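# Place the green block into the blue tray

## Task

Get the green block into the blue tray. The robot must not tip over or be left leaning, and nothing may be knocked or moved out of the work area.

## Robot and tools

Robot: a Rainbow Robotics RB-Y1 in a physics simulation. It has a wheeled base (two drive wheels, two rear casters, no sideways motion), a folding torso (ankle, knee, hip), a head with head_camera, and two arms, each with a parallel gripper and a wrist camera (left_wrist_camera, right_wrist_camera) whose case sticks out sideways and can collide. The base is 0.58 m wide, reaches 0.10 m ahead of the wheel axle and 0.57 m behind it, and sweeps a 0.58 m radius when turning in place.

Frames (metres): the base frame has its origin on the floor between the drive wheels, x forward, y left, z up. chest, left_hand and right_hand are printed in this frame. A hand point lies between the finger pads, 0.03 m behind the tips. Fingers point along the hand's -z, and close along its x. The printed hand position can be off, more at long reach or under load. base_odometry is relative to where the base began the scene; it counts wheel turns, so slip looks like travel. Heading is in rad, positive left.

Tool move: one action per call. Its arguments are:
- base: one velocity command {x_m_s, turn_rad_s, for_s}. x_m_s is forward speed (0.005 to 1.5 m/s in magnitude, or 0), turn_rad_s is leftward turn rate (0.02 to 1.509 rad/s in magnitude, or 0), for_s is the duration (0.1 to 5 s). Omitted speeds are 0. Distance is roughly speed times for_s; the base accelerates at 0.4 m/s² (turns 0.5 rad/s²) and then brakes.
- joints: an object of absolute joint targets keyed by name, covering all arms, torso and head in one object; include only the joints you want to move. Angles in rad, grippers in m (clear opening, 0 to 0.1). Useful ranges: torso_squat_rad 0 to 1.2 (lowers the chest), torso_shift_rad -0.3 to 0.6 (hips forward), torso_pitch_rad -0.2 to 1.4 (bow forward), torso_yaw_rad -1.5 to 1.5 (left positive; raise both arms outward 0.2 rad or more first), shoulder_pitch ±2.356 (negative swings forward/up), left_shoulder_roll 0 to 3.141 and right_shoulder_roll -3.141 to 0 (away from the body), shoulder_yaw ±2.094, elbow -2.617 to 0.01 (negative bends), forearm_roll ±3.141, wrist_pitch -1.57 to 1.919, hand_roll ±2.705, head_pan_rad ±0.523, head_tilt_rad -0.35 to 1.57 (positive looks down). Torso combos must also hold: squat+shift<=1.52; squat-shift+pitch<=1.57; shift+0.5pitch-0.4squat<=0.7; shift+0.3pitch-0.5squat<=0.39, else the torso stops partway with off_target.
- target: an absolute pose for one hand: side (left or right), x, y, z in m in the base frame (range -3 to 3), quat_wxyz as the hand lines print it. It is solved once into joint angles, so the hand follows an arc; split long moves into shorter steps. It may be combined only with min_time_s, and is refused while a previous move is still running.
- min_time_s: 0.1 to 8 s, the minimum duration of arm, head and torso motions.
- contact_limits: gripper current caps by key (left_gripper_m, right_gripper_m) in mA, 200 to 672.5; persists until changed, default 672.5. Lower grips more gently.
- cameras: list of head_camera, left_wrist_camera, right_wrist_camera or all; [] for none.
- blocking: true (default) returns when everything is at rest; false returns after about 0.5 s while motion continues.
A move without an action just returns state and images.

Other tools: wait {seconds 0 to 10, cameras} lets time pass and returns state (early if running moves finish). stop {cameras} brakes all running motion; braked parts report stopped and may keep pressing. zoom_image {camera, region [x0,y0,x1,y1] in pixels, origin top-left, at most 504 by 504} enlarges part of that camera's latest image. finished_scene {scene: the current scene number} ends the scene permanently; the block must already rest in the tray without help.

Reading results: move says done or the worst status. Hand status: reached (within 10 mm and 2 degrees), short (with the miss) or refused (with reason). Joint statuses: done, moving, off_target (may still be pushing), stopped, not_followed (the arm-collision check withheld it; the line joint command not followed appears), time_out, contact_stop (torso only), limit_stop_at_<name> (self-collision guard), torque_fault, limit_stop_at_motor_heat. A refused call or an unrequested stop cancels the later calls in that reply. on_its_own lists things the robot did uncommanded. lidar_m gives 12 distances, sector 1 straight ahead, counting counter-clockwise, - for nothing seen. motor_effort gives wheel effort in percent (peak in brackets); high effort at rest means pushing on something. Wrist force/torque readings are raw, biased and include hand weight. Joint torques and external torques are per arm joint in joint_positions order.

Grasping: command an opening at least 0.005 m narrower than the block; a gripper then reporting off_target is normal.

Avoid: tipping or tilting the robot (quick bends or rises with arms reaching forward, heavy loads far ahead, sudden stops while driving, body catching on a table edge); driving into furniture (the base does not stop itself, wheels may shut off for 2 s); arms colliding with or squeezing each other, including fingers and camera cases (keep some outward shoulder roll); contact torque reaching joint load limits (elbow 33.1, wrist joints 23, shoulders 64.4 N m), which freezes the robot for 10 s; overheating motors from holding stretched poses; dropping the block from height, slamming, or pushing objects out of the work area.

Each tool is called after "Call:" by a JSON object that holds its "fn" and its "kwargs", one argument or row to a line.

## Session

Call:
{"fn": "move", "kwargs": {

}}

Scene clock: 0.00 s.
Joint torques (N m): no reading
External joint torques (N m): no reading
Motor temperatures (°C): left_arm=[41 43 43 35 46 41 50] | right_arm=[41 43 41 39 42 42 46]
Wrist force (N): no reading
Wrist torque (N m): no reading
Wrist force, peak (N): no reading
base_odometry: x=+0.000 y=+0.000 heading=+0.000
lidar_m: 2.30 2.21 1.81 1.70 2.37 2.87 2.87 3.06 2.12 2.55 2.86 2.42
base_status: not commanded
joint_positions: torso_squat_rad=+0.350 torso_shift_rad=+0.000 torso_pitch_rad=+0.000 torso_yaw_rad=+0.000 left_shoulder_pitch_rad=-0.027 left_shoulder_roll_rad=+0.000 left_shoulder_yaw_rad=+0.005 left_elbow_rad=-0.293 left_forearm_roll_rad=-0.048 left_wrist_pitch_rad=-0.015 left_hand_roll_rad=-0.002 left_gripper_m=+0.099 right_shoulder_pitch_rad=+0.000 right_shoulder_roll_rad=-0.021 right_shoulder_yaw_rad=+0.032 right_elbow_rad=-0.154 right_forearm_roll_rad=+0.046 right_wrist_pitch_rad=+0.002 right_hand_roll_rad=-0.050 right_gripper_m=+0.100 head_pan_rad=+0.000 head_tilt_rad=+0.400
joint_status: not commanded
wheel_motors_off: 0
motor_effort: left_wheel=+3 right_wheel=+2
chest: x=-0.2280 y=+0.0002 z=+1.2475 quat_wxyz=(+1.000, +0.000, +0.000, +0.000) (m; base frame)
left_hand: x=-0.0637 y=+0.2189 z=+0.5816 quat_wxyz=(+0.986, +0.003, -0.166, -0.027) (m; base frame)
right_hand: x=-0.1535 y=-0.2341 z=+0.5662 quat_wxyz=(+0.997, -0.010, -0.076, +0.015) (m; base frame)
pictures: head_camera, left_wrist_camera, right_wrist_camera
Images, in order (width x height): head_camera 896x504, left_wrist_camera 644x364, right_wrist_camera 644x364.

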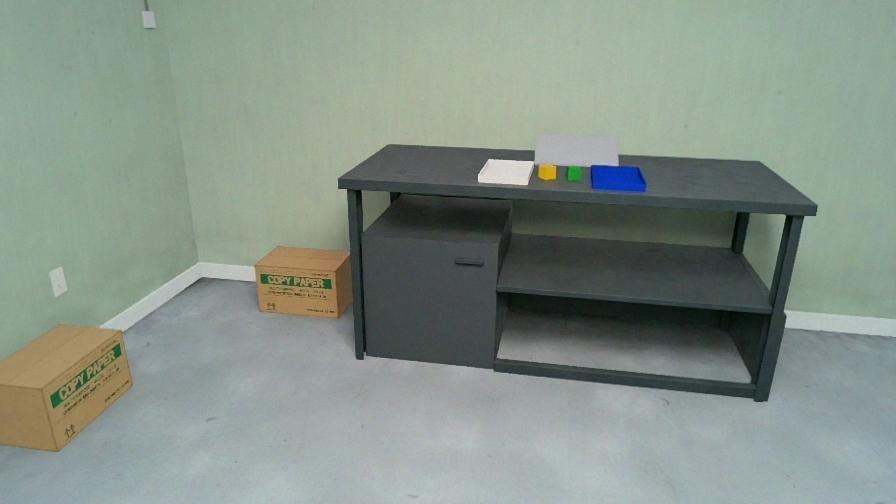

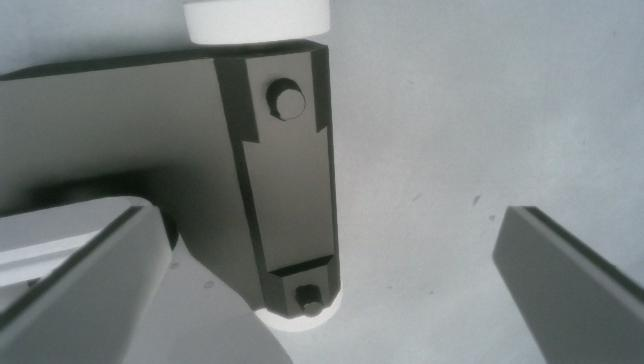

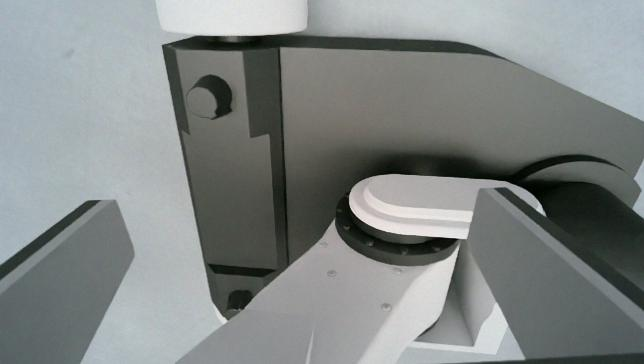

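Call:
{"fn": "move", "kwargs": {
  "base": {"turn_rad_s":-0.06,"for_s":1}
}}

Call:
{"fn": "move", "kwargs": {
  "base": {"x_m_s":0.4,"for_s":3},
  "joints": {"head_tilt_rad":0.6,"right_shoulder_roll_rad":-0.3,"left_shoulder_roll_rad":0.2}
}}

Call:
{"fn": "move", "kwargs": {
  "base": {"turn_rad_s":-0.125,"for_s":1},
  "cameras": ["head_camera"]
}}

Scene clock: 14.73 s.
Joint torques (N m): left_arm=[-3.9 0.05 -0.04 -2.18 -0.14 -0.54 -0.14] | right_arm=[-1.58 -0.8 -0.05 -0.13 0.31 -0.43 0.02]
External joint torques (N m): left_arm=[-0.12 -0.08 -0.04 -0.03 -0.15 0.17 -0.12] | right_arm=[0.3 0.3 0 0.26 0.27 -0.07 0.02]
Wrist force (N): left_arm=[-4.3 1.5 -16.1] | right_arm=[-1.0 -0.5 -5.6]
Wrist torque (N m): left_arm=[0.61 -1.06 0.03] | right_arm=[0.08 -0.08 0.02]
Wrist force, peak (N): left_arm=[-4.0 1.7 -16.5] | right_arm=[-1.0 -0.8 -5.9]
move: done
base_odometry: x=+0.000 y=+0.000 heading=-0.059
lidar_m: 2.29 2.21 1.80 1.81 2.29 2.89 2.87 3.15 2.11 2.22 2.79 2.42
base_status: done (sent for 1 of 1 s)
joint_positions: torso_squat_rad=+0.350 torso_shift_rad=+0.000 torso_pitch_rad=+0.000 torso_yaw_rad=+0.000 left_shoulder_pitch_rad=-0.027 left_shoulder_roll_rad=+0.000 left_shoulder_yaw_rad=+0.005 left_elbow_rad=-0.293 left_forearm_roll_rad=-0.048 left_wrist_pitch_rad=-0.015 left_hand_roll_rad=-0.002 left_gripper_m=+0.099 right_shoulder_pitch_rad=+0.000 right_shoulder_roll_rad=-0.021 right_shoulder_yaw_rad=+0.032 right_elbow_rad=-0.154 right_forearm_roll_rad=+0.046 right_wrist_pitch_rad=+0.002 right_hand_roll_rad=-0.050 right_gripper_m=+0.100 head_pan_rad=+0.000 head_tilt_rad=+0.400
joint_status: not commanded
wheel_motors_off: 0
motor_effort: left_wheel=+16(26) right_wheel=+1(16)
chest: x=-0.2280 y=+0.0002 z=+1.2475 quat_wxyz=(+1.000, +0.000, +0.000, +0.000) (m; base frame)
left_hand: x=-0.0637 y=+0.2189 z=+0.5816 quat_wxyz=(+0.986, +0.003, -0.166, -0.027) (m; base frame)
right_hand: x=-0.1535 y=-0.2341 z=+0.5662 quat_wxyz=(+0.997, -0.010, -0.076, +0.015) (m; base frame)
pictures: none

Scene clock: 19.17 s.
Joint torques (N m): left_arm=[-3.55 3.84 0.89 -1.83 -0.2 -0.43 0.16] | right_arm=[-1.31 -7.07 -0.76 -0.13 0.25 -0.31 0.05]
External joint torques (N m): left_arm=[0.27 -1.69 0.21 0.29 -0.23 0.25 0.18] | right_arm=[0.58 2.34 -0.13 0.14 0.23 -0.01 0.05]
Wrist force (N): left_arm=[-3.6 0.3 -15.9] | right_arm=[-0.8 0.8 -5.2]
Wrist torque (N m): left_arm=[0.68 -0.95 0.03] | right_arm=[0.03 -0.07 0.05]
Wrist force, peak (N): left_arm=[-4.3 2.7 -16.2] | right_arm=[-1.0 0.0 -6.1]
move: done
base_odometry: x=+1.198 y=-0.071 heading=-0.059
lidar_m: 1.09 1.19 1.53 1.62 1.91 3.24 4.05 2.86 2.70 2.71 1.51 1.76
base_status: done (sent for 3 of 3 s)
joint_positions: torso_squat_rad=+0.350 torso_shift_rad=+0.000 torso_pitch_rad=+0.000 torso_yaw_rad=+0.000 left_shoulder_pitch_rad=-0.027 left_shoulder_roll_rad=+0.200 left_shoulder_yaw_rad=+0.005 left_elbow_rad=-0.293 left_forearm_roll_rad=-0.048 left_wrist_pitch_rad=-0.015 left_hand_roll_rad=-0.002 left_gripper_m=+0.099 right_shoulder_pitch_rad=+0.000 right_shoulder_roll_rad=-0.301 right_shoulder_yaw_rad=+0.032 right_elbow_rad=-0.154 right_forearm_roll_rad=+0.046 right_wrist_pitch_rad=+0.002 right_hand_roll_rad=-0.050 right_gripper_m=+0.100 head_pan_rad=+0.000 head_tilt_rad=+0.600
joint_status: all done
wheel_motors_off: 0
motor_effort: left_wheel=-5(42) right_wheel=+6(36)
chest: x=-0.2280 y=+0.0002 z=+1.2475 quat_wxyz=(+1.000, +0.000, +0.000, +0.000) (m; base frame)
left_hand: x=-0.0626 y=+0.3679 z=+0.5966 quat_wxyz=(+0.980, +0.102, -0.163, -0.041) (m; base frame)
right_hand: x=-0.1534 y=-0.4434 z=+0.5996 quat_wxyz=(+0.986, -0.148, -0.073, +0.025) (m; base frame)
pictures: none

Scene clock: 20.80 s.
Joint torques (N m): left_arm=[-3.99 4.55 0.76 -1.98 -0.11 -0.49 -0.07] | right_arm=[-1.45 -7.55 -0.49 -0.04 0.27 -0.34 -0.01]
External joint torques (N m): left_arm=[-0.17 -0.98 0.09 0.14 -0.14 0.19 -0.06] | right_arm=[0.43 1.85 0.14 0.23 0.25 -0.04 -0.02]
Wrist force (N): left_arm=[-3.7 0.7 -15.8] | right_arm=[-0.8 0.8 -5.4]
Wrist torque (N m): left_arm=[0.61 -0.98 0.03] | right_arm=[0.03 -0.06 0.03]
Wrist force, peak (N): left_arm=[-3.9 0.3 -16.3] | right_arm=[-0.9 0.9 -5.6]
move: done
base_odometry: x=+1.198 y=-0.071 heading=-0.184
lidar_m: 1.09 1.13 1.57 1.53 1.62 2.34 4.06 3.79 2.69 2.71 1.51 1.55
base_status: done (sent for 1 of 1 s)
joint_positions: torso_squat_rad=+0.350 torso_shift_rad=+0.000 torso_pitch_rad=+0.000 torso_yaw_rad=+0.000 left_shoulder_pitch_rad=-0.027 left_shoulder_roll_rad=+0.200 left_shoulder_yaw_rad=+0.005 left_elbow_rad=-0.293 left_forearm_roll_rad=-0.048 left_wrist_pitch_rad=-0.015 left_hand_roll_rad=-0.002 left_gripper_m=+0.099 right_shoulder_pitch_rad=+0.000 right_shoulder_roll_rad=-0.300 right_shoulder_yaw_rad=+0.032 right_elbow_rad=-0.154 right_forearm_roll_rad=+0.046 right_wrist_pitch_rad=+0.002 right_hand_roll_rad=-0.050 right_gripper_m=+0.100 head_pan_rad=+0.000 head_tilt_rad=+0.600
joint_status: not commanded
wheel_motors_off: 0
motor_effort: left_wheel=-1(38) right_wheel=-16(44)
chest: x=-0.2280 y=+0.0002 z=+1.2475 quat_wxyz=(+1.000, +0.000, +0.000, +0.000) (m; base frame)
left_hand: x=-0.0627 y=+0.3679 z=+0.5966 quat_wxyz=(+0.980, +0.102, -0.163, -0.041) (m; base frame)
right_hand: x=-0.1535 y=-0.4434 z=+0.5996 quat_wxyz=(+0.986, -0.148, -0.073, +0.025) (m; base frame)
pictures: head_camera
Images, in order (width x height): head_camera 896x504.

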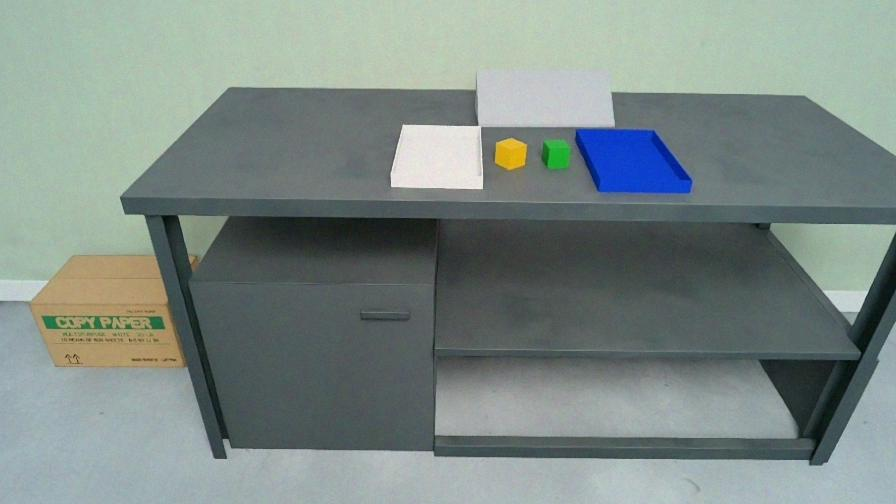

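Call:
{"fn": "move", "kwargs": {
  "target": {"side":"right","x":0.45,"y":-0.28,"z":1.02,"quat_wxyz":[1,0,0,0]}
}}

Call:
{"fn": "move", "kwargs": {
  "base": {"x_m_s":0.35,"for_s":2},
  "joints": {"head_tilt_rad":0.8},
  "cameras": ["all"]
}}

Call:
{"fn": "zoom_image", "kwargs": {
  "camera": "head_camera",
  "region": [400, 50, 800, 350]
}}

Scene clock: 28.07 s.
Joint torques (N m): left_arm=[-3.96 4.06 0.38 -1.92 -0.13 -0.55 0] | right_arm=[-26.8 -10.56 0.46 -8.22 0.73 -1.49 0.18]
External joint torques (N m): left_arm=[-0.15 -1.47 -0.29 0.2 -0.16 0.13 0.01] | right_arm=[0.02 -0.24 1.49 0.44 0.38 -0.01 0.14]
Wrist force (N): left_arm=[-3.8 0.4 -15.8] | right_arm=[-4.5 -0.2 -3.7]
Wrist torque (N m): left_arm=[0.64 -0.97 0.04] | right_arm=[0.06 -0.27 -0.12]
Wrist force, peak (N): left_arm=[-4.2 0.3 -16.3] | right_arm=[-3.4 0.3 -6.4]
move: short
base_odometry: x=+1.198 y=-0.071 heading=-0.184
lidar_m: 1.09 1.15 1.56 1.54 1.62 2.34 4.06 3.77 2.70 2.71 1.50 1.63
base_status: not commanded
joint_positions: torso_squat_rad=+0.350 torso_shift_rad=+0.000 torso_pitch_rad=+0.000 torso_yaw_rad=+0.000 left_shoulder_pitch_rad=-0.027 left_shoulder_roll_rad=+0.200 left_shoulder_yaw_rad=+0.005 left_elbow_rad=-0.293 left_forearm_roll_rad=-0.048 left_wrist_pitch_rad=-0.015 left_hand_roll_rad=-0.002 left_gripper_m=+0.099 right_shoulder_pitch_rad=-1.157 right_shoulder_roll_rad=-0.358 right_shoulder_yaw_rad=+0.166 right_elbow_rad=-0.267 right_forearm_roll_rad=-0.427 right_wrist_pitch_rad=+0.631 right_hand_roll_rad=-0.029 right_gripper_m=+0.100 head_pan_rad=+0.000 head_tilt_rad=+0.600
joint_status: all done
wheel_motors_off: 0
motor_effort: left_wheel=+2(2) right_wheel=-21(24)
chest: x=-0.2280 y=+0.0002 z=+1.2475 quat_wxyz=(+1.000, +0.000, +0.000, +0.000) (m; base frame)
left_hand: x=-0.0627 y=+0.3679 z=+0.5966 quat_wxyz=(+0.980, +0.102, -0.163, -0.041) (m; base frame)
right_hand: x=+0.4488 y=-0.2796 z=+1.0209 quat_wxyz=(+0.923, -0.034, -0.383, +0.000) (m; base frame)
right_hand_status: short (checked arc, as near as the solve gets, planned for 1.2 s): 2 mm and 45.3 deg off. The place is met; only the turn is off.
pictures: none

Scene clock: 31.30 s.
Joint torques (N m): left_arm=[-3.3 4.47 0.76 -2.01 -0.12 -0.53 -0.08] | right_arm=[-27.47 -10.36 0.41 -8.36 0.81 -1.47 0.21]
External joint torques (N m): left_arm=[0.51 -1.07 0.08 0.11 -0.15 0.15 -0.07] | right_arm=[-0.77 -0.04 1.44 0.3 0.46 0.01 0.17]
Wrist force (N): left_arm=[-4.0 0.7 -16.1] | right_arm=[-4.3 -0.4 -3.8]
Wrist torque (N m): left_arm=[0.62 -1.03 0.01] | right_arm=[0.07 -0.25 -0.12]
Wrist force, peak (N): left_arm=[-3.8 0.5 -16.3] | right_arm=[-4.9 -0.4 -3.7]
move: done
base_odometry: x=+1.886 y=-0.199 heading=-0.184
lidar_m: 0.39 0.41 0.57 1.51 1.56 2.40 4.76 3.18 2.82 2.73 1.16 1.09
base_status: done (sent for 2 of 2 s)
joint_positions: torso_squat_rad=+0.350 torso_shift_rad=+0.000 torso_pitch_rad=+0.000 torso_yaw_rad=+0.000 left_shoulder_pitch_rad=-0.027 left_shoulder_roll_rad=+0.200 left_shoulder_yaw_rad=+0.005 left_elbow_rad=-0.293 left_forearm_roll_rad=-0.048 left_wrist_pitch_rad=-0.015 left_hand_roll_rad=-0.002 left_gripper_m=+0.099 right_shoulder_pitch_rad=-1.157 right_shoulder_roll_rad=-0.358 right_shoulder_yaw_rad=+0.166 right_elbow_rad=-0.267 right_forearm_roll_rad=-0.427 right_wrist_pitch_rad=+0.631 right_hand_roll_rad=-0.029 right_gripper_m=+0.100 head_pan_rad=+0.000 head_tilt_rad=+0.800
joint_status: all done
wheel_motors_off: 0
motor_effort: left_wheel=-3(31) right_wheel=+3(32)
chest: x=-0.2280 y=+0.0002 z=+1.2475 quat_wxyz=(+1.000, +0.000, +0.000, +0.000) (m; base frame)
left_hand: x=-0.0626 y=+0.3679 z=+0.5966 quat_wxyz=(+0.980, +0.102, -0.164, -0.041) (m; base frame)
right_hand: x=+0.4487 y=-0.2797 z=+1.0207 quat_wxyz=(+0.923, -0.034, -0.383, +0.000) (m; base frame)
pictures: head_camera, left_wrist_camera, right_wrist_camera
Images, in order (width x height): head_camera 896x504, left_wrist_camera 644x364, right_wrist_camera 644x364.

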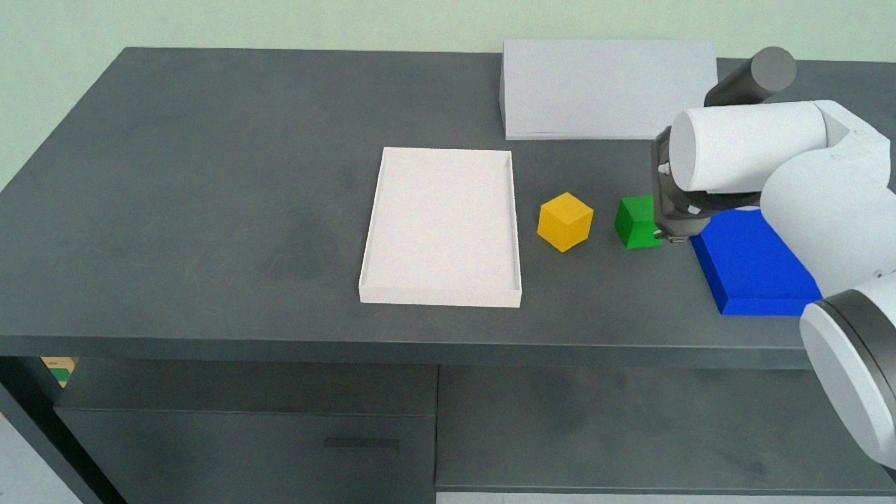

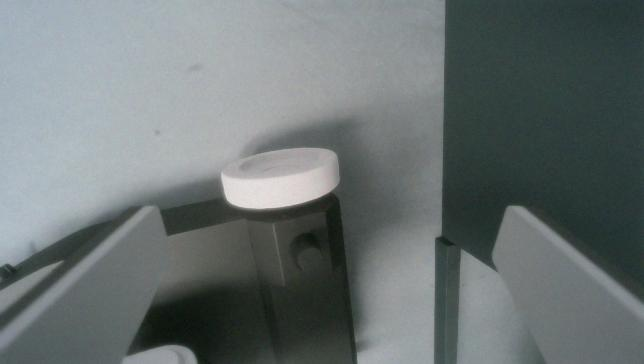

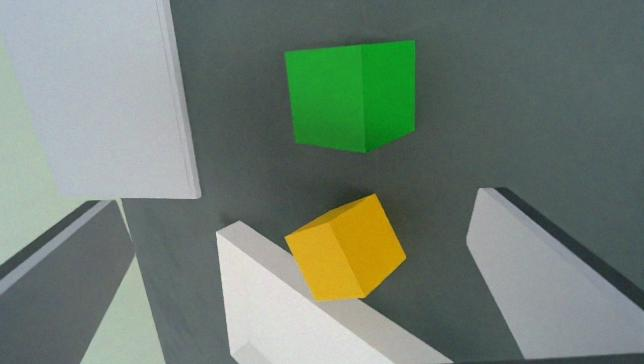

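Scaled by 1.260 from the camera's 896x504 image, which has a finer 1280x720 frame.

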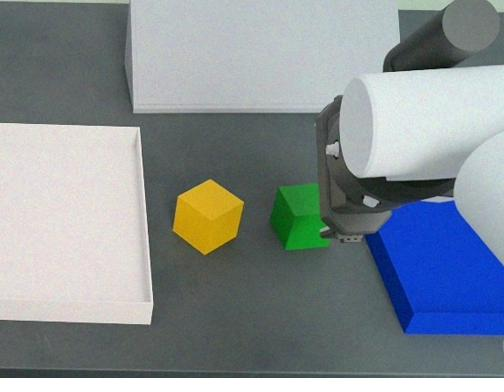

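Call:
{"fn": "move", "kwargs": {
  "joints": {"right_shoulder_pitch_rad":-1.9}
}}

Call:
{"fn": "move", "kwargs": {
  "joints": {"torso_pitch_rad":0.6,"head_tilt_rad":0.4}
}}

Call:
{"fn": "move", "kwargs": {
  "target": {"side":"right","x":0.5,"y":-0.33,"z":0.97,"quat_wxyz":[1,0,0,0]},
  "cameras": ["head_camera","right_wrist_camera"]
}}

Scene clock: 40.47 s.
Joint torques (N m): left_arm=[-3.46 4.35 0.21 -2.06 -0.03 -0.46 -0.07] | right_arm=[-26.67 -10.68 0.26 -8.1 0.65 -1.79 0.08]
External joint torques (N m): left_arm=[0.36 -1.18 -0.46 0.05 -0.06 0.22 -0.06] | right_arm=[-0.49 -0.3 1.29 0.64 0.27 0.23 0.03]
Wrist force (N): left_arm=[-4.1 0.4 -15.6] | right_arm=[-6.1 0.0 -0.2]
Wrist torque (N m): left_arm=[0.66 -1.02 0.05] | right_arm=[-0.01 -0.36 -0.13]
Wrist force, peak (N): left_arm=[-3.6 0.7 -16.4] | right_arm=[-6.2 -1.1 -4.7]
move: done
base_odometry: x=+1.886 y=-0.199 heading=-0.184
lidar_m: 0.39 0.41 0.57 1.51 1.56 2.39 4.76 3.19 2.81 2.74 1.15 1.08
base_status: not commanded
joint_positions: torso_squat_rad=+0.350 torso_shift_rad=+0.000 torso_pitch_rad=+0.000 torso_yaw_rad=+0.000 left_shoulder_pitch_rad=-0.027 left_shoulder_roll_rad=+0.200 left_shoulder_yaw_rad=+0.005 left_elbow_rad=-0.293 left_forearm_roll_rad=-0.048 left_wrist_pitch_rad=-0.015 left_hand_roll_rad=-0.002 left_gripper_m=+0.099 right_shoulder_pitch_rad=-1.901 right_shoulder_roll_rad=-0.358 right_shoulder_yaw_rad=+0.166 right_elbow_rad=-0.267 right_forearm_roll_rad=-0.427 right_wrist_pitch_rad=+0.631 right_hand_roll_rad=-0.029 right_gripper_m=+0.100 head_pan_rad=+0.000 head_tilt_rad=+0.800
joint_status: all done
wheel_motors_off: 0
motor_effort: left_wheel=-3(5) right_wheel=+5(6)
chest: x=-0.2281 y=+0.0002 z=+1.2475 quat_wxyz=(+1.000, +0.000, +0.000, +0.000) (m; base frame)
left_hand: x=-0.0626 y=+0.3679 z=+0.5966 quat_wxyz=(+0.980, +0.102, -0.164, -0.041) (m; base frame)
right_hand: x=+0.4792 y=-0.0948 z=+1.5277 quat_wxyz=(+0.729, +0.016, -0.676, +0.103) (m; base frame)
pictures: none

Scene clock: 43.30 s.
Joint torques (N m): left_arm=[11.72 4.14 0.83 4.17 -0.1 0.78 0.03] | right_arm=[-29.42 -8.88 0.47 -9.16 0.58 -1.53 0.14]
External joint torques (N m): left_arm=[-0.29 -0.36 0.21 0.28 -0.11 0.35 0.02] | right_arm=[-1.2 -0.37 1.4 0.17 0.3 0.09 0.1]
Wrist force (N): left_arm=[0.2 0.8 -15.8] | right_arm=[-4.5 -0.8 -3.1]
Wrist torque (N m): left_arm=[0.65 -0.74 0.02] | right_arm=[0.09 -0.26 -0.12]
Wrist force, peak (N): left_arm=[-3.4 0.6 -16.6] | right_arm=[-5.0 -0.9 -3.8]
move: done
base_odometry: x=+1.886 y=-0.199 heading=-0.184
lidar_m: 0.38 0.41 0.58 1.51 1.57 2.39 4.75 3.18 2.82 2.73 1.15 1.08
base_status: not commanded
joint_positions: torso_squat_rad=+0.350 torso_shift_rad=+0.000 torso_pitch_rad=+0.600 torso_yaw_rad=+0.000 left_shoulder_pitch_rad=-0.027 left_shoulder_roll_rad=+0.200 left_shoulder_yaw_rad=+0.005 left_elbow_rad=-0.293 left_forearm_roll_rad=-0.048 left_wrist_pitch_rad=-0.015 left_hand_roll_rad=-0.002 left_gripper_m=+0.099 right_shoulder_pitch_rad=-1.900 right_shoulder_roll_rad=-0.358 right_shoulder_yaw_rad=+0.166 right_elbow_rad=-0.267 right_forearm_roll_rad=-0.427 right_wrist_pitch_rad=+0.631 right_hand_roll_rad=-0.029 right_gripper_m=+0.100 head_pan_rad=+0.000 head_tilt_rad=+0.400
joint_status: all done
wheel_motors_off: 0
motor_effort: left_wheel=-2(4) right_wheel=+4(6)
chest: x=-0.0533 y=+0.0002 z=+1.1934 quat_wxyz=(+0.955, +0.000, +0.296, +0.000) (m; base frame)
left_hand: x=-0.2844 y=+0.3678 z=+0.5629 quat_wxyz=(+0.985, +0.085, +0.134, -0.069) (m; base frame)
right_hand: x=+0.6885 y=-0.0949 z=+1.0250 quat_wxyz=(+0.897, +0.046, -0.430, +0.094) (m; base frame)
pictures: none

Scene clock: 44.97 s.
Joint torques (N m): left_arm=[12.4 3.95 0.11 4.03 -0.08 0.67 0.3] | right_arm=[-24.37 -10.55 -2.92 -8.64 0.29 -0.31 -0.02]
External joint torques (N m): left_arm=[0.4 -0.55 -0.52 0.14 -0.1 0.25 0.29] | right_arm=[-1.04 2.11 -0.33 -0.91 0.04 -0.27 -0.02]
Wrist force (N): left_arm=[-0.4 0.7 -15.9] | right_arm=[0.3 -1.1 -5.4]
Wrist torque (N m): left_arm=[0.64 -0.78 0.01] | right_arm=[0.16 0.02 -0.12]
Wrist force, peak (N): left_arm=[0.0 0.9 -16.6] | right_arm=[-5.0 0.1 -4.2]
move: done
base_odometry: x=+1.886 y=-0.199 heading=-0.184
lidar_m: 0.39 0.41 0.57 1.51 1.57 2.39 4.76 3.19 2.81 2.73 1.15 1.08
base_status: not commanded
joint_positions: torso_squat_rad=+0.350 torso_shift_rad=+0.000 torso_pitch_rad=+0.600 torso_yaw_rad=+0.000 left_shoulder_pitch_rad=-0.027 left_shoulder_roll_rad=+0.200 left_shoulder_yaw_rad=+0.005 left_elbow_rad=-0.293 left_forearm_roll_rad=-0.048 left_wrist_pitch_rad=-0.015 left_hand_roll_rad=-0.002 left_gripper_m=+0.099 right_shoulder_pitch_rad=-1.634 right_shoulder_roll_rad=-0.748 right_shoulder_yaw_rad=+0.057 right_elbow_rad=-0.635 right_forearm_roll_rad=-0.539 right_wrist_pitch_rad=+1.751 right_hand_roll_rad=+0.047 right_gripper_m=+0.100 head_pan_rad=+0.000 head_tilt_rad=+0.400
joint_status: all done
wheel_motors_off: 0
motor_effort: left_wheel=-3(4) right_wheel=+3(7)
chest: x=-0.0533 y=+0.0002 z=+1.1935 quat_wxyz=(+0.955, +0.000, +0.295, +0.000) (m; base frame)
left_hand: x=-0.2843 y=+0.3678 z=+0.5628 quat_wxyz=(+0.985, +0.085, +0.133, -0.069) (m; base frame)
right_hand: x=+0.4995 y=-0.3304 z=+0.9703 quat_wxyz=(+1.000, +0.001, +0.004, +0.000) (m; base frame)
right_hand_status: reached (checked arc, planned for 0.9 s): 1 mm and 0.5 deg off.
pictures: head_camera, right_wrist_camera
Images, in order (width x height): head_camera 896x504, right_wrist_camera 644x364.

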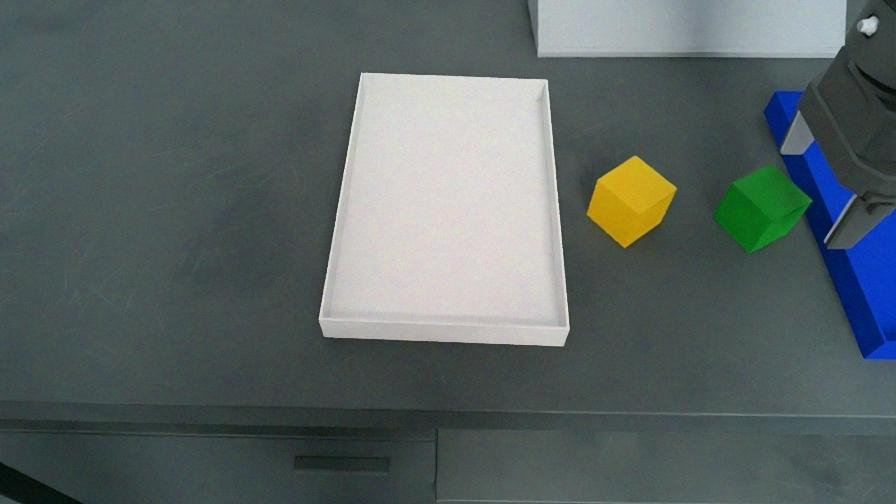

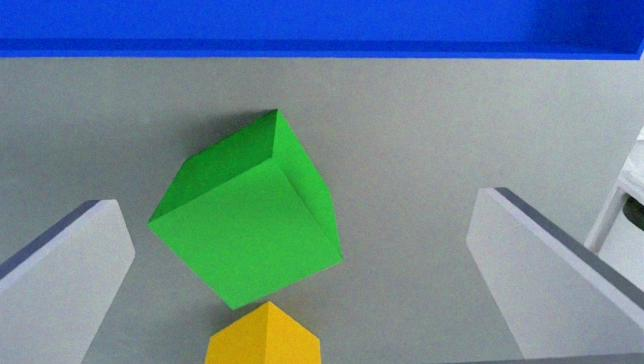

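Call:
{"fn": "move", "kwargs": {
  "target": {"side":"right","x":0.54,"y":-0.33,"z":0.95,"quat_wxyz":[0.964,0,0,0.267]},
  "cameras": ["head_camera","right_wrist_camera"]
}}

Scene clock: 58.00 s.
Joint torques (N m): left_arm=[12.1 3.39 0.63 4.31 -0.11 0.77 -0.08] | right_arm=[-24.92 -10.22 0.14 -7.16 0.52 0 -0.15]
External joint torques (N m): left_arm=[0.09 -1.11 0.01 0.42 -0.13 0.35 -0.09] | right_arm=[-0.3 1.18 1.19 0.61 0.26 0.34 -0.15]
Wrist force (N): left_arm=[-0.1 1.5 -16.2] | right_arm=[-0.7 -0.5 -5.3]
Wrist torque (N m): left_arm=[0.56 -0.75 0.05] | right_arm=[0.10 -0.06 -0.10]
Wrist force, peak (N): left_arm=[0.0 1.3 -16.6] | right_arm=[-1.0 -1.5 -5.9]
move: short
base_odometry: x=+1.886 y=-0.199 heading=-0.184
lidar_m: 0.39 0.40 0.58 1.51 1.57 2.40 4.75 3.18 2.83 2.73 1.16 1.08
base_status: not commanded
joint_positions: torso_squat_rad=+0.350 torso_shift_rad=+0.000 torso_pitch_rad=+0.600 torso_yaw_rad=+0.000 left_shoulder_pitch_rad=-0.027 left_shoulder_roll_rad=+0.200 left_shoulder_yaw_rad=+0.005 left_elbow_rad=-0.293 left_forearm_roll_rad=-0.048 left_wrist_pitch_rad=-0.015 left_hand_roll_rad=-0.002 left_gripper_m=+0.099 right_shoulder_pitch_rad=-1.794 right_shoulder_roll_rad=-0.705 right_shoulder_yaw_rad=+0.144 right_elbow_rad=-0.267 right_forearm_roll_rad=-0.538 right_wrist_pitch_rad=+1.412 right_hand_roll_rad=+0.665 right_gripper_m=+0.100 head_pan_rad=+0.000 head_tilt_rad=+0.400
joint_status: all done
wheel_motors_off: 0
motor_effort: left_wheel=-2(4) right_wheel=+1(7)
chest: x=-0.0534 y=+0.0002 z=+1.1935 quat_wxyz=(+0.955, +0.000, +0.295, +0.000) (m; base frame)
left_hand: x=-0.2843 y=+0.3678 z=+0.5628 quat_wxyz=(+0.985, +0.085, +0.133, -0.069) (m; base frame)
right_hand: x=+0.5396 y=-0.3298 z=+0.9504 quat_wxyz=(+0.962, -0.028, -0.057, +0.266) (m; base frame)
right_hand_status: short (checked arc, as near as the solve gets, planned for 0.7 s): 1 mm and 7.3 deg off. The place is met; only the turn is off.
pictures: head_camera, right_wrist_camera
Images, in order (width x height): head_camera 896x504, right_wrist_camera 644x364.

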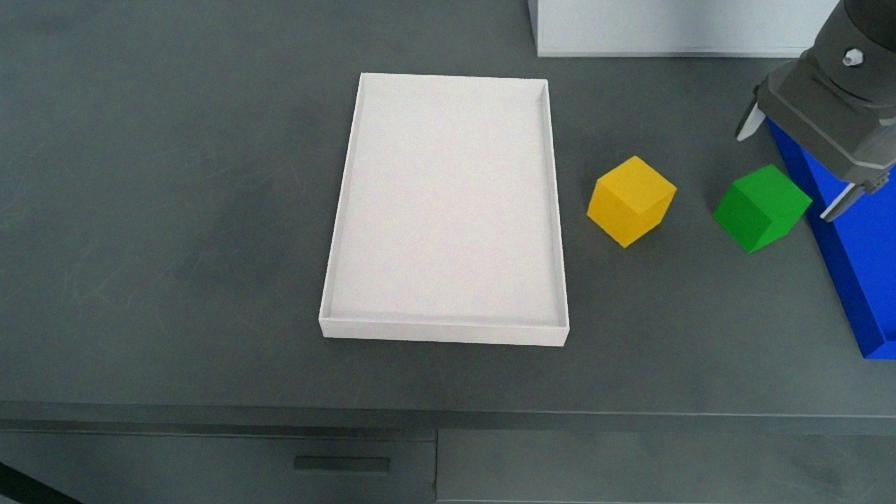

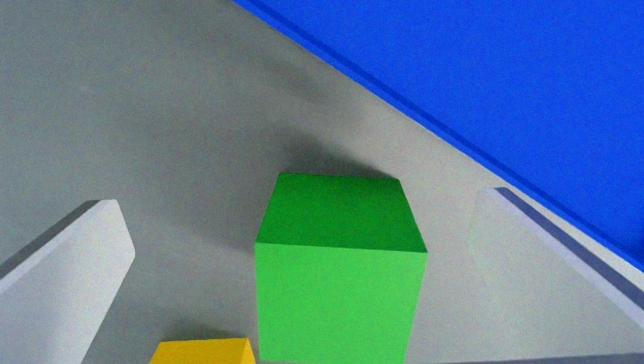

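Call:
{"fn": "move", "kwargs": {
  "base": {"x_m_s":0.2,"for_s":0.5}
}}

Call:
{"fn": "move", "kwargs": {
  "target": {"side":"right","x":0.415,"y":-0.308,"z":0.93,"quat_wxyz":[0.964,0,0,0.267]},
  "cameras": ["head_camera","right_wrist_camera"]
}}

Scene clock: 67.40 s.
Joint torques (N m): left_arm=[12.9 3.33 0.39 4.18 -0.11 0.56 0.01] | right_arm=[-25.02 -10.26 0.15 -7.54 0.51 -0.29 -0.24]
External joint torques (N m): left_arm=[0.89 -1.18 -0.23 0.29 -0.13 0.14 0] | right_arm=[-0.4 1.14 1.2 0.22 0.25 0.05 -0.25]
Wrist force (N): left_arm=[0.1 0.9 -15.9] | right_arm=[-0.7 -0.5 -5.2]
Wrist torque (N m): left_arm=[0.60 -0.73 0.01] | right_arm=[0.09 -0.06 -0.09]
Wrist force, peak (N): left_arm=[-0.4 1.1 -16.5] | right_arm=[-0.2 -0.8 -6.1]
move: done
base_odometry: x=+1.985 y=-0.217 heading=-0.184
lidar_m: 0.28 0.29 0.43 1.51 1.57 2.48 4.86 3.21 2.82 1.12 1.15 0.97
base_status: done (sent for 0.5 of 0.5 s)
joint_positions: torso_squat_rad=+0.350 torso_shift_rad=+0.000 torso_pitch_rad=+0.600 torso_yaw_rad=+0.000 left_shoulder_pitch_rad=-0.027 left_shoulder_roll_rad=+0.200 left_shoulder_yaw_rad=+0.005 left_elbow_rad=-0.293 left_forearm_roll_rad=-0.048 left_wrist_pitch_rad=-0.015 left_hand_roll_rad=-0.002 left_gripper_m=+0.099 right_shoulder_pitch_rad=-1.794 right_shoulder_roll_rad=-0.705 right_shoulder_yaw_rad=+0.144 right_elbow_rad=-0.267 right_forearm_roll_rad=-0.538 right_wrist_pitch_rad=+1.412 right_hand_roll_rad=+0.665 right_gripper_m=+0.100 head_pan_rad=+0.000 head_tilt_rad=+0.400
joint_status: not commanded
wheel_motors_off: 0
motor_effort: left_wheel=+1(16) right_wheel=+0(26)
chest: x=-0.0533 y=+0.0002 z=+1.1935 quat_wxyz=(+0.955, +0.000, +0.295, +0.000) (m; base frame)
left_hand: x=-0.2842 y=+0.3678 z=+0.5628 quat_wxyz=(+0.985, +0.085, +0.133, -0.069) (m; base frame)
right_hand: x=+0.5395 y=-0.3298 z=+0.9503 quat_wxyz=(+0.962, -0.028, -0.056, +0.266) (m; base frame)
pictures: none

Scene clock: 69.00 s.
Joint torques (N m): left_arm=[12 3.38 1 4.04 -0.03 0.68 -0.02] | right_arm=[-19.13 -14.85 -6.83 -5.78 0.63 -0.28 0.36]
External joint torques (N m): left_arm=[0 -1.12 0.38 0.16 -0.05 0.26 -0.04] | right_arm=[-1.5 -0.3 1.51 -0.72 0.38 -0.22 0.36]
Wrist force (N): left_arm=[-0.3 0.9 -16.1] | right_arm=[-0.3 -1.0 -5.5]
Wrist torque (N m): left_arm=[0.57 -0.80 0.02] | right_arm=[0.16 -0.05 0.04]
Wrist force, peak (N): left_arm=[0.0 1.1 -16.6] | right_arm=[6.3 -1.0 13.4]
move: done
base_odometry: x=+1.985 y=-0.217 heading=-0.184
lidar_m: 0.28 0.30 0.43 1.52 1.57 2.48 4.85 3.22 2.83 1.12 1.15 0.97
base_status: not commanded
joint_positions: torso_squat_rad=+0.350 torso_shift_rad=+0.000 torso_pitch_rad=+0.600 torso_yaw_rad=+0.000 left_shoulder_pitch_rad=-0.027 left_shoulder_roll_rad=+0.200 left_shoulder_yaw_rad=+0.005 left_elbow_rad=-0.293 left_forearm_roll_rad=-0.048 left_wrist_pitch_rad=-0.015 left_hand_roll_rad=-0.002 left_gripper_m=+0.099 right_shoulder_pitch_rad=-1.166 right_shoulder_roll_rad=-0.974 right_shoulder_yaw_rad=+0.289 right_elbow_rad=-1.422 right_forearm_roll_rad=-0.994 right_wrist_pitch_rad=+1.763 right_hand_roll_rad=+0.129 right_gripper_m=+0.100 head_pan_rad=+0.000 head_tilt_rad=+0.400
joint_status: all done
wheel_motors_off: 0
motor_effort: left_wheel=-1(2) right_wheel=+1(5)
chest: x=-0.0534 y=+0.0002 z=+1.1935 quat_wxyz=(+0.955, +0.000, +0.295, +0.000) (m; base frame)
left_hand: x=-0.2842 y=+0.3678 z=+0.5628 quat_wxyz=(+0.985, +0.085, +0.133, -0.069) (m; base frame)
right_hand: x=+0.4148 y=-0.3078 z=+0.9304 quat_wxyz=(+0.964, +0.001, +0.001, +0.267) (m; base frame)
right_hand_status: reached (checked arc, planned for 1.2 s): 0 mm and 0.2 deg off.
pictures: head_camera, right_wrist_camera
Images, in order (width x height): head_camera 896x504, right_wrist_camera 644x364.

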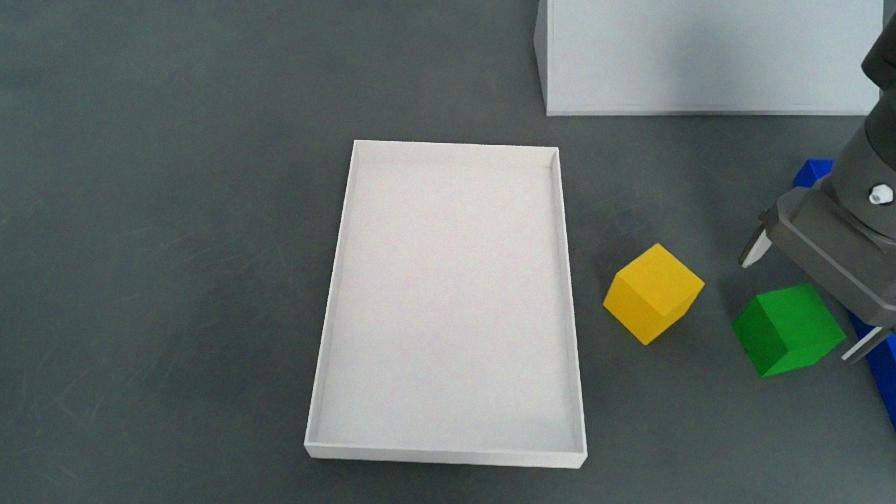

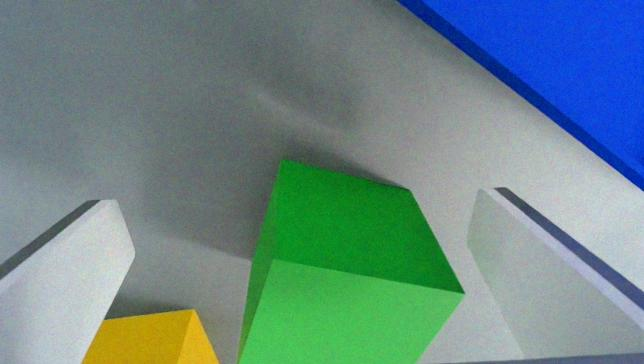

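Call:
{"fn": "zoom_image", "kwargs": {
  "camera": "head_camera",
  "region": [696, 200, 896, 400]
}}

Scaled by 2.520 from the camera's 896x504 image, which has a finer 1280x720 frame.

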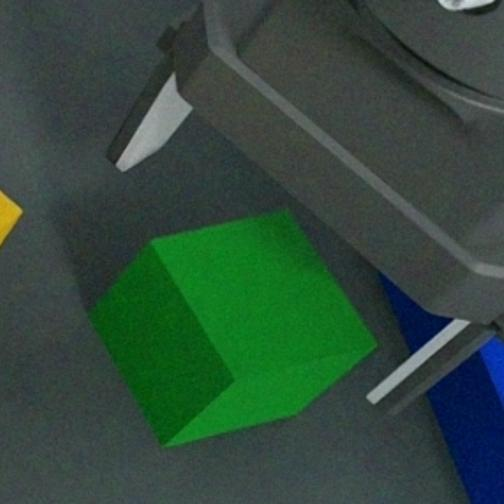

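Call:
{"fn": "move", "kwargs": {
  "target": {"side":"right","x":0.412,"y":-0.308,"z":0.99,"quat_wxyz":[0.985,0,0,0.174]}
}}

Call:
{"fn": "move", "kwargs": {
  "target": {"side":"right","x":0.39,"y":-0.29,"z":0.98,"quat_wxyz":[0.985,0,0,0.174]},
  "cameras": ["head_camera","right_wrist_camera"]
}}

Call:
{"fn": "zoom_image", "kwargs": {
  "camera": "head_camera",
  "region": [696, 200, 896, 400]
}}

Scene clock: 122.73 s.
Joint torques (N m): left_arm=[12.2 3.69 0.69 4.04 -0.13 0.79 0.11] | right_arm=[-17.5 -13.72 -7.57 -4.91 0.47 -0.28 0.27]
External joint torques (N m): left_arm=[0.19 -0.81 0.07 0.16 -0.15 0.37 0.09] | right_arm=[0.3 0.87 0.86 -0.24 0.23 -0.24 0.27]
Wrist force (N): left_arm=[-0.1 0.9 -16.1] | right_arm=[-0.6 -1.2 -5.5]
Wrist torque (N m): left_arm=[0.61 -0.75 0.01] | right_arm=[0.15 -0.10 0.06]
Wrist force, peak (N): left_arm=[-0.1 1.2 -16.5] | right_arm=[-0.6 -0.7 -7.6]
move: done
base_odometry: x=+1.985 y=-0.217 heading=-0.184
lidar_m: 0.29 0.30 0.42 1.52 1.57 2.48 4.85 3.21 2.82 1.14 1.14 0.98
base_status: not commanded
joint_positions: torso_squat_rad=+0.350 torso_shift_rad=+0.000 torso_pitch_rad=+0.600 torso_yaw_rad=+0.000 left_shoulder_pitch_rad=-0.027 left_shoulder_roll_rad=+0.200 left_shoulder_yaw_rad=+0.005 left_elbow_rad=-0.293 left_forearm_roll_rad=-0.048 left_wrist_pitch_rad=-0.015 left_hand_roll_rad=-0.002 left_gripper_m=+0.099 right_shoulder_pitch_rad=-1.227 right_shoulder_roll_rad=-1.023 right_shoulder_yaw_rad=+0.224 right_elbow_rad=-1.503 right_forearm_roll_rad=-1.052 right_wrist_pitch_rad=+1.914 right_hand_roll_rad=-0.105 right_gripper_m=+0.100 head_pan_rad=+0.000 head_tilt_rad=+0.400
joint_status: all done
wheel_motors_off: 0
motor_effort: left_wheel=+0(1) right_wheel=+1(3)
chest: x=-0.0533 y=+0.0002 z=+1.1935 quat_wxyz=(+0.955, +0.000, +0.295, +0.000) (m; base frame)
left_hand: x=-0.2843 y=+0.3678 z=+0.5628 quat_wxyz=(+0.985, +0.085, +0.133, -0.069) (m; base frame)
right_hand: x=+0.4122 y=-0.3081 z=+0.9900 quat_wxyz=(+0.985, +0.000, +0.000, +0.174) (m; base frame)
right_hand_status: reached (checked arc, planned for 0.4 s): 0 mm and 0.0 deg off.
pictures: none

Scene clock: 123.67 s.
Joint torques (N m): left_arm=[12.13 3.44 0.96 4.27 -0.01 0.68 -0.04] | right_arm=[-17.52 -14.71 -7.65 -4.99 0.49 -0.24 0.19]
External joint torques (N m): left_arm=[0.13 -1.06 0.33 0.38 -0.03 0.26 -0.06] | right_arm=[-0.73 -0.62 1.16 -0.56 0.25 -0.2 0.19]
Wrist force (N): left_arm=[-0.2 1.1 -16.1] | right_arm=[-0.4 -1.0 -5.3]
Wrist torque (N m): left_arm=[0.59 -0.80 0.00] | right_arm=[0.14 -0.08 0.04]
Wrist force, peak (N): left_arm=[-0.3 1.3 -16.4] | right_arm=[-1.2 -0.3 -6.5]
move: done
base_odometry: x=+1.985 y=-0.217 heading=-0.184
lidar_m: 0.29 0.29 0.42 1.52 1.57 2.47 4.86 3.22 2.83 1.12 1.14 0.97
base_status: not commanded
joint_positions: torso_squat_rad=+0.350 torso_shift_rad=+0.000 torso_pitch_rad=+0.600 torso_yaw_rad=+0.000 left_shoulder_pitch_rad=-0.027 left_shoulder_roll_rad=+0.200 left_shoulder_yaw_rad=+0.005 left_elbow_rad=-0.293 left_forearm_roll_rad=-0.048 left_wrist_pitch_rad=-0.015 left_hand_roll_rad=-0.002 left_gripper_m=+0.099 right_shoulder_pitch_rad=-1.154 right_shoulder_roll_rad=-1.032 right_shoulder_yaw_rad=+0.235 right_elbow_rad=-1.647 right_forearm_roll_rad=-1.084 right_wrist_pitch_rad=+1.906 right_hand_roll_rad=-0.216 right_gripper_m=+0.100 head_pan_rad=+0.000 head_tilt_rad=+0.400
joint_status: all done
wheel_motors_off: 0
motor_effort: left_wheel=+0(1) right_wheel=+1(4)
chest: x=-0.0533 y=+0.0002 z=+1.1935 quat_wxyz=(+0.955, +0.000, +0.295, +0.000) (m; base frame)
left_hand: x=-0.2843 y=+0.3678 z=+0.5628 quat_wxyz=(+0.985, +0.085, +0.133, -0.069) (m; base frame)
right_hand: x=+0.3901 y=-0.2899 z=+0.9800 quat_wxyz=(+0.985, +0.000, +0.000, +0.174) (m; base frame)
right_hand_status: reached (checked arc, planned for 0.4 s): 0 mm and 0.0 deg off.
pictures: head_camera, right_wrist_camera
Images, in order (width x height): head_camera 896x504, right_wrist_camera 644x364.

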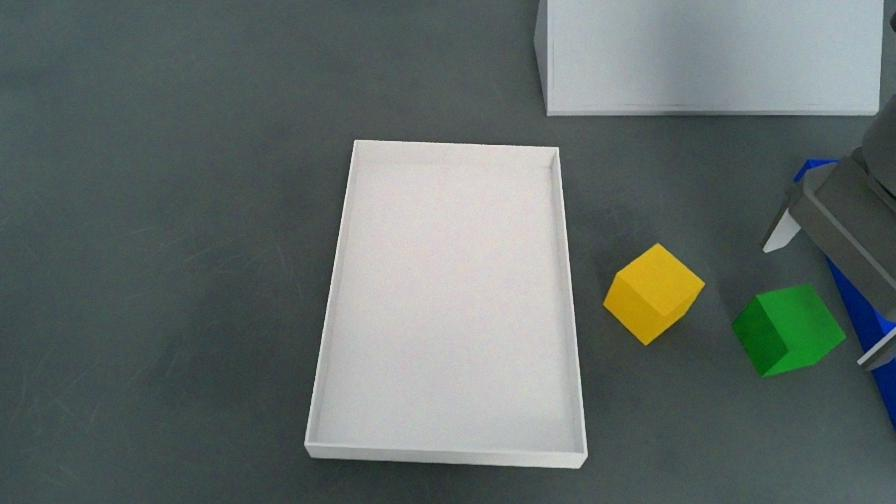

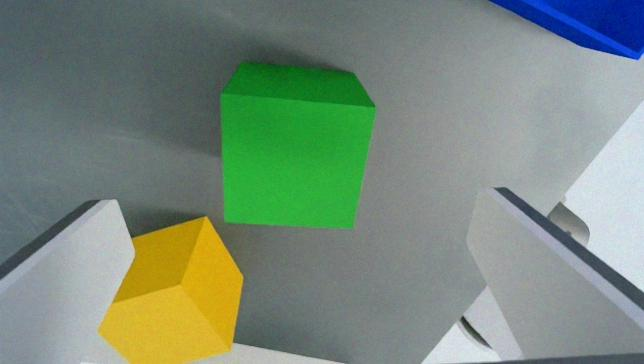

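Scaled by 2.520 from the camera's 896x504 image, which has a finer 1280x720 frame.

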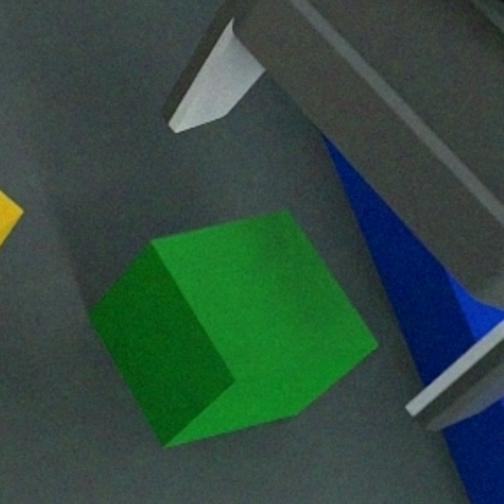

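Call:
{"fn": "move", "kwargs": {
  "target": {"side":"right","x":0.393,"y":-0.289,"z":0.925,"quat_wxyz":[0.985,0,0,0.174]},
  "cameras": ["head_camera","right_wrist_camera"]
}}

Call:
{"fn": "zoom_image", "kwargs": {
  "camera": "head_camera",
  "region": [696, 200, 896, 400]
}}

Scene clock: 128.77 s.
Joint torques (N m): left_arm=[12.04 3.49 0.38 4.15 -0.14 0.72 0.16] | right_arm=[-17.49 -13.01 -8.23 -5.34 0.34 0.12 0.09]
External joint torques (N m): left_arm=[0.03 -1.02 -0.25 0.26 -0.15 0.3 0.14] | right_arm=[-0.88 0.91 0.42 -0.34 0.09 0.17 0.09]
Wrist force (N): left_arm=[0.0 0.9 -15.7] | right_arm=[-0.2 -1.1 -5.2]
Wrist torque (N m): left_arm=[0.62 -0.75 0.00] | right_arm=[0.15 -0.04 -0.12]
Wrist force, peak (N): left_arm=[-0.5 1.3 -16.4] | right_arm=[-0.6 -0.7 -7.4]
move: done
base_odometry: x=+1.985 y=-0.217 heading=-0.184
lidar_m: 0.28 0.30 0.42 1.52 1.57 2.48 4.86 3.22 2.82 1.14 1.15 0.97
base_status: not commanded
joint_positions: torso_squat_rad=+0.350 torso_shift_rad=+0.000 torso_pitch_rad=+0.600 torso_yaw_rad=+0.000 left_shoulder_pitch_rad=-0.027 left_shoulder_roll_rad=+0.200 left_shoulder_yaw_rad=+0.005 left_elbow_rad=-0.293 left_forearm_roll_rad=-0.048 left_wrist_pitch_rad=-0.015 left_hand_roll_rad=-0.002 left_gripper_m=+0.099 right_shoulder_pitch_rad=-1.092 right_shoulder_roll_rad=-0.975 right_shoulder_yaw_rad=+0.288 right_elbow_rad=-1.576 right_forearm_roll_rad=-0.999 right_wrist_pitch_rad=+1.777 right_hand_roll_rad=-0.168 right_gripper_m=+0.100 head_pan_rad=+0.000 head_tilt_rad=+0.400
joint_status: all done
wheel_motors_off: 0
motor_effort: left_wheel=+0(2) right_wheel=+2(3)
chest: x=-0.0533 y=+0.0002 z=+1.1935 quat_wxyz=(+0.955, +0.000, +0.295, +0.000) (m; base frame)
left_hand: x=-0.2843 y=+0.3678 z=+0.5629 quat_wxyz=(+0.985, +0.085, +0.133, -0.069) (m; base frame)
right_hand: x=+0.3926 y=-0.2891 z=+0.9253 quat_wxyz=(+0.985, +0.000, +0.000, +0.174) (m; base frame)
right_hand_status: reached (checked arc, planned for 0.3 s): 1 mm and 0.1 deg off.
pictures: head_camera, right_wrist_camera
Images, in order (width x height): head_camera 896x504, right_wrist_camera 644x364.

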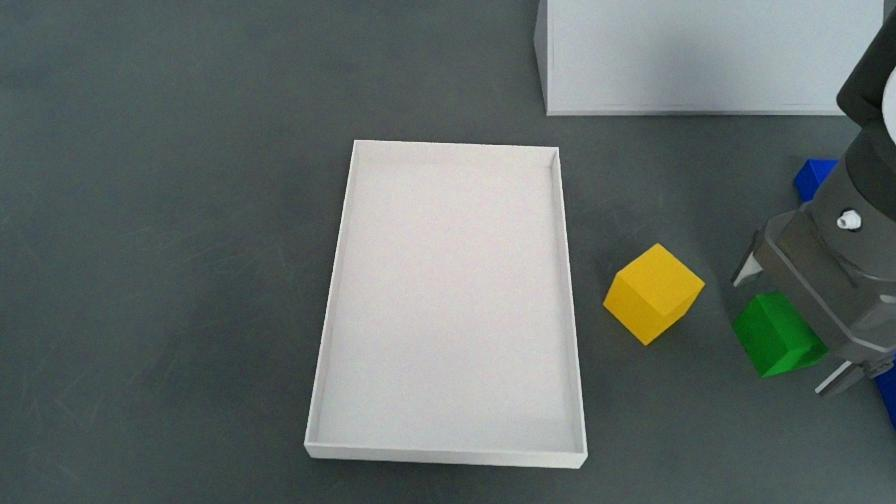

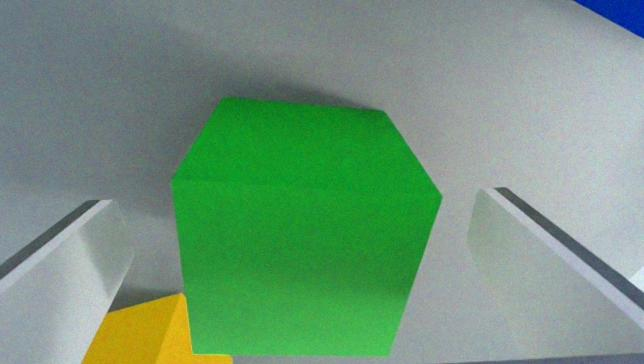

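Scaled by 2.520 from the camera's 896x504 image, which has a finer 1280x720 frame.

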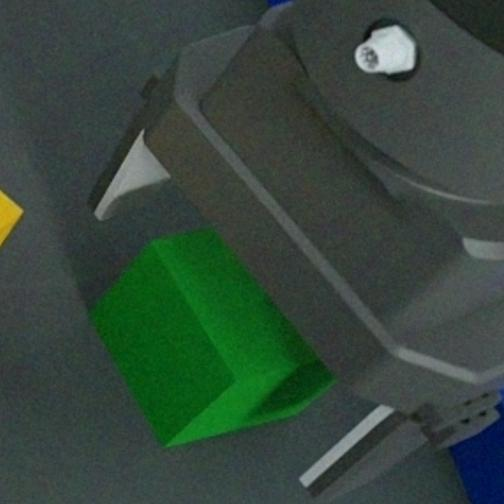

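Call:
{"fn": "move", "kwargs": {
  "target": {"side":"right","x":0.394,"y":-0.292,"z":0.912,"quat_wxyz":[0.985,0,0,0.174]}
}}

Call:
{"fn": "move", "kwargs": {
  "joints": {"right_gripper_m":0.035},
  "cameras": ["head_camera","right_wrist_camera"]
}}

Scene clock: 132.87 s.
Joint torques (N m): left_arm=[11.68 4.06 0.56 3.93 -0.23 0.77 0.11] | right_arm=[-17.21 -12.38 -7.39 -5.17 0.4 -0.13 -0.03]
External joint torques (N m): left_arm=[-0.32 -0.45 -0.06 0.04 -0.24 0.35 0.1] | right_arm=[-0.67 1.61 1.19 -0.07 0.15 -0.08 -0.03]
Wrist force (N): left_arm=[-0.3 1.2 -15.8] | right_arm=[-0.2 -1.2 -5.5]
Wrist torque (N m): left_arm=[0.59 -0.77 0.03] | right_arm=[0.16 -0.06 -0.10]
Wrist force, peak (N): left_arm=[0.0 0.8 -16.5] | right_arm=[-0.3 -1.0 -6.6]
move: done
base_odometry: x=+1.985 y=-0.217 heading=-0.184
lidar_m: 0.29 0.29 0.43 1.52 1.56 2.47 4.85 3.22 2.82 1.12 1.14 0.97
base_status: not commanded
joint_positions: torso_squat_rad=+0.350 torso_shift_rad=+0.000 torso_pitch_rad=+0.600 torso_yaw_rad=+0.000 left_shoulder_pitch_rad=-0.027 left_shoulder_roll_rad=+0.200 left_shoulder_yaw_rad=+0.005 left_elbow_rad=-0.293 left_forearm_roll_rad=-0.048 left_wrist_pitch_rad=-0.015 left_hand_roll_rad=-0.002 left_gripper_m=+0.099 right_shoulder_pitch_rad=-1.079 right_shoulder_roll_rad=-0.966 right_shoulder_yaw_rad=+0.298 right_elbow_rad=-1.548 right_forearm_roll_rad=-0.983 right_wrist_pitch_rad=+1.744 right_hand_roll_rad=-0.148 right_gripper_m=+0.100 head_pan_rad=+0.000 head_tilt_rad=+0.400
joint_status: all done
wheel_motors_off: 0
motor_effort: left_wheel=+0(1) right_wheel=+0(2)
chest: x=-0.0533 y=+0.0002 z=+1.1935 quat_wxyz=(+0.955, +0.000, +0.295, +0.000) (m; base frame)
left_hand: x=-0.2843 y=+0.3678 z=+0.5628 quat_wxyz=(+0.985, +0.085, +0.133, -0.069) (m; base frame)
right_hand: x=+0.3934 y=-0.2922 z=+0.9126 quat_wxyz=(+0.985, -0.001, +0.000, +0.174) (m; base frame)
right_hand_status: reached (checked arc, planned for 0.2 s): 1 mm and 0.1 deg off.
pictures: none

Scene clock: 134.13 s.
Joint torques (N m): left_arm=[12.28 3.75 -0.23 4.19 0.06 0.49 -0.05] | right_arm=[-16.94 -12.29 -7.82 -5.12 0.31 -0.1 -0.14]
External joint torques (N m): left_arm=[0.27 -0.76 -0.85 0.3 0.04 0.07 -0.07] | right_arm=[-0.39 1.7 0.76 -0.02 0.05 -0.05 -0.14]
Wrist force (N): left_arm=[-0.3 1.2 -15.6] | right_arm=[-0.3 -1.0 -5.7]
Wrist torque (N m): left_arm=[0.60 -0.79 0.01] | right_arm=[0.14 -0.11 -0.11]
Wrist force, peak (N): left_arm=[-0.4 1.2 -16.5] | right_arm=[-0.2 -1.0 -6.3]
move: off_target
base_odometry: x=+1.985 y=-0.217 heading=-0.184
lidar_m: 0.29 0.31 0.43 1.51 1.56 2.48 4.85 3.22 2.81 1.12 1.14 0.97
base_status: not commanded
joint_positions: torso_squat_rad=+0.350 torso_shift_rad=+0.000 torso_pitch_rad=+0.600 torso_yaw_rad=+0.000 left_shoulder_pitch_rad=-0.027 left_shoulder_roll_rad=+0.200 left_shoulder_yaw_rad=+0.005 left_elbow_rad=-0.293 left_forearm_roll_rad=-0.048 left_wrist_pitch_rad=-0.015 left_hand_roll_rad=-0.002 left_gripper_m=+0.099 right_shoulder_pitch_rad=-1.079 right_shoulder_roll_rad=-0.966 right_shoulder_yaw_rad=+0.298 right_elbow_rad=-1.548 right_forearm_roll_rad=-0.983 right_wrist_pitch_rad=+1.744 right_hand_roll_rad=-0.148 right_gripper_m=+0.050 head_pan_rad=+0.000 head_tilt_rad=+0.400
joint_status: right_gripper_m off_target (ended at +0.050, target +0.035)
wheel_motors_off: 0
motor_effort: left_wheel=+0(1) right_wheel=-1(3)
chest: x=-0.0533 y=+0.0002 z=+1.1935 quat_wxyz=(+0.955, +0.000, +0.295, +0.000) (m; base frame)
left_hand: x=-0.2843 y=+0.3678 z=+0.5628 quat_wxyz=(+0.985, +0.085, +0.133, -0.069) (m; base frame)
right_hand: x=+0.3934 y=-0.2922 z=+0.9126 quat_wxyz=(+0.985, -0.001, +0.000, +0.174) (m; base frame)
pictures: head_camera, right_wrist_camera
Images, in order (width x height): head_camera 896x504, right_wrist_camera 644x364.

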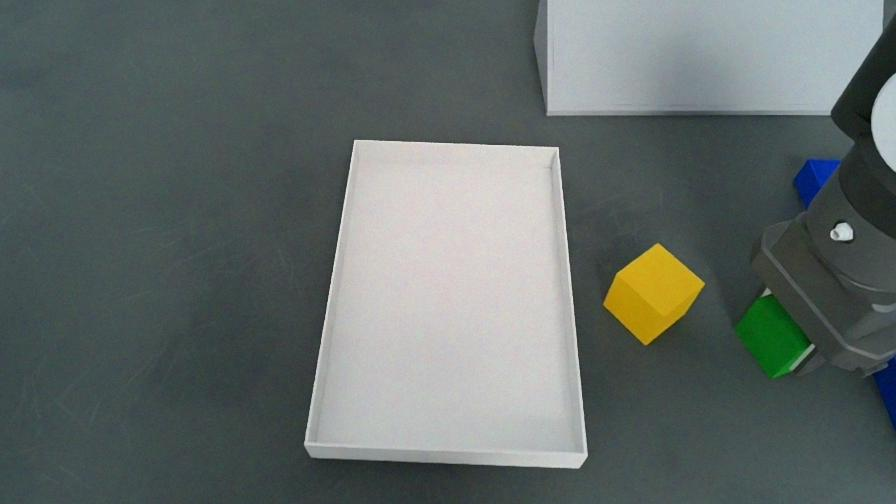

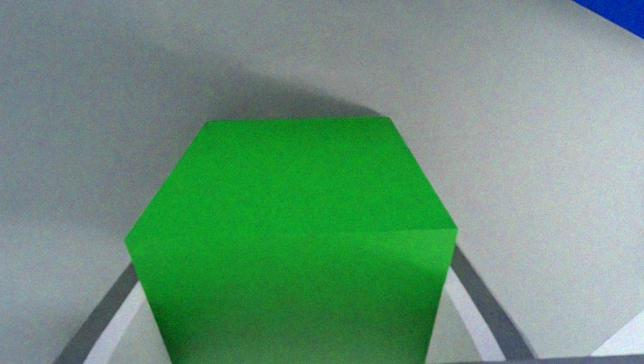

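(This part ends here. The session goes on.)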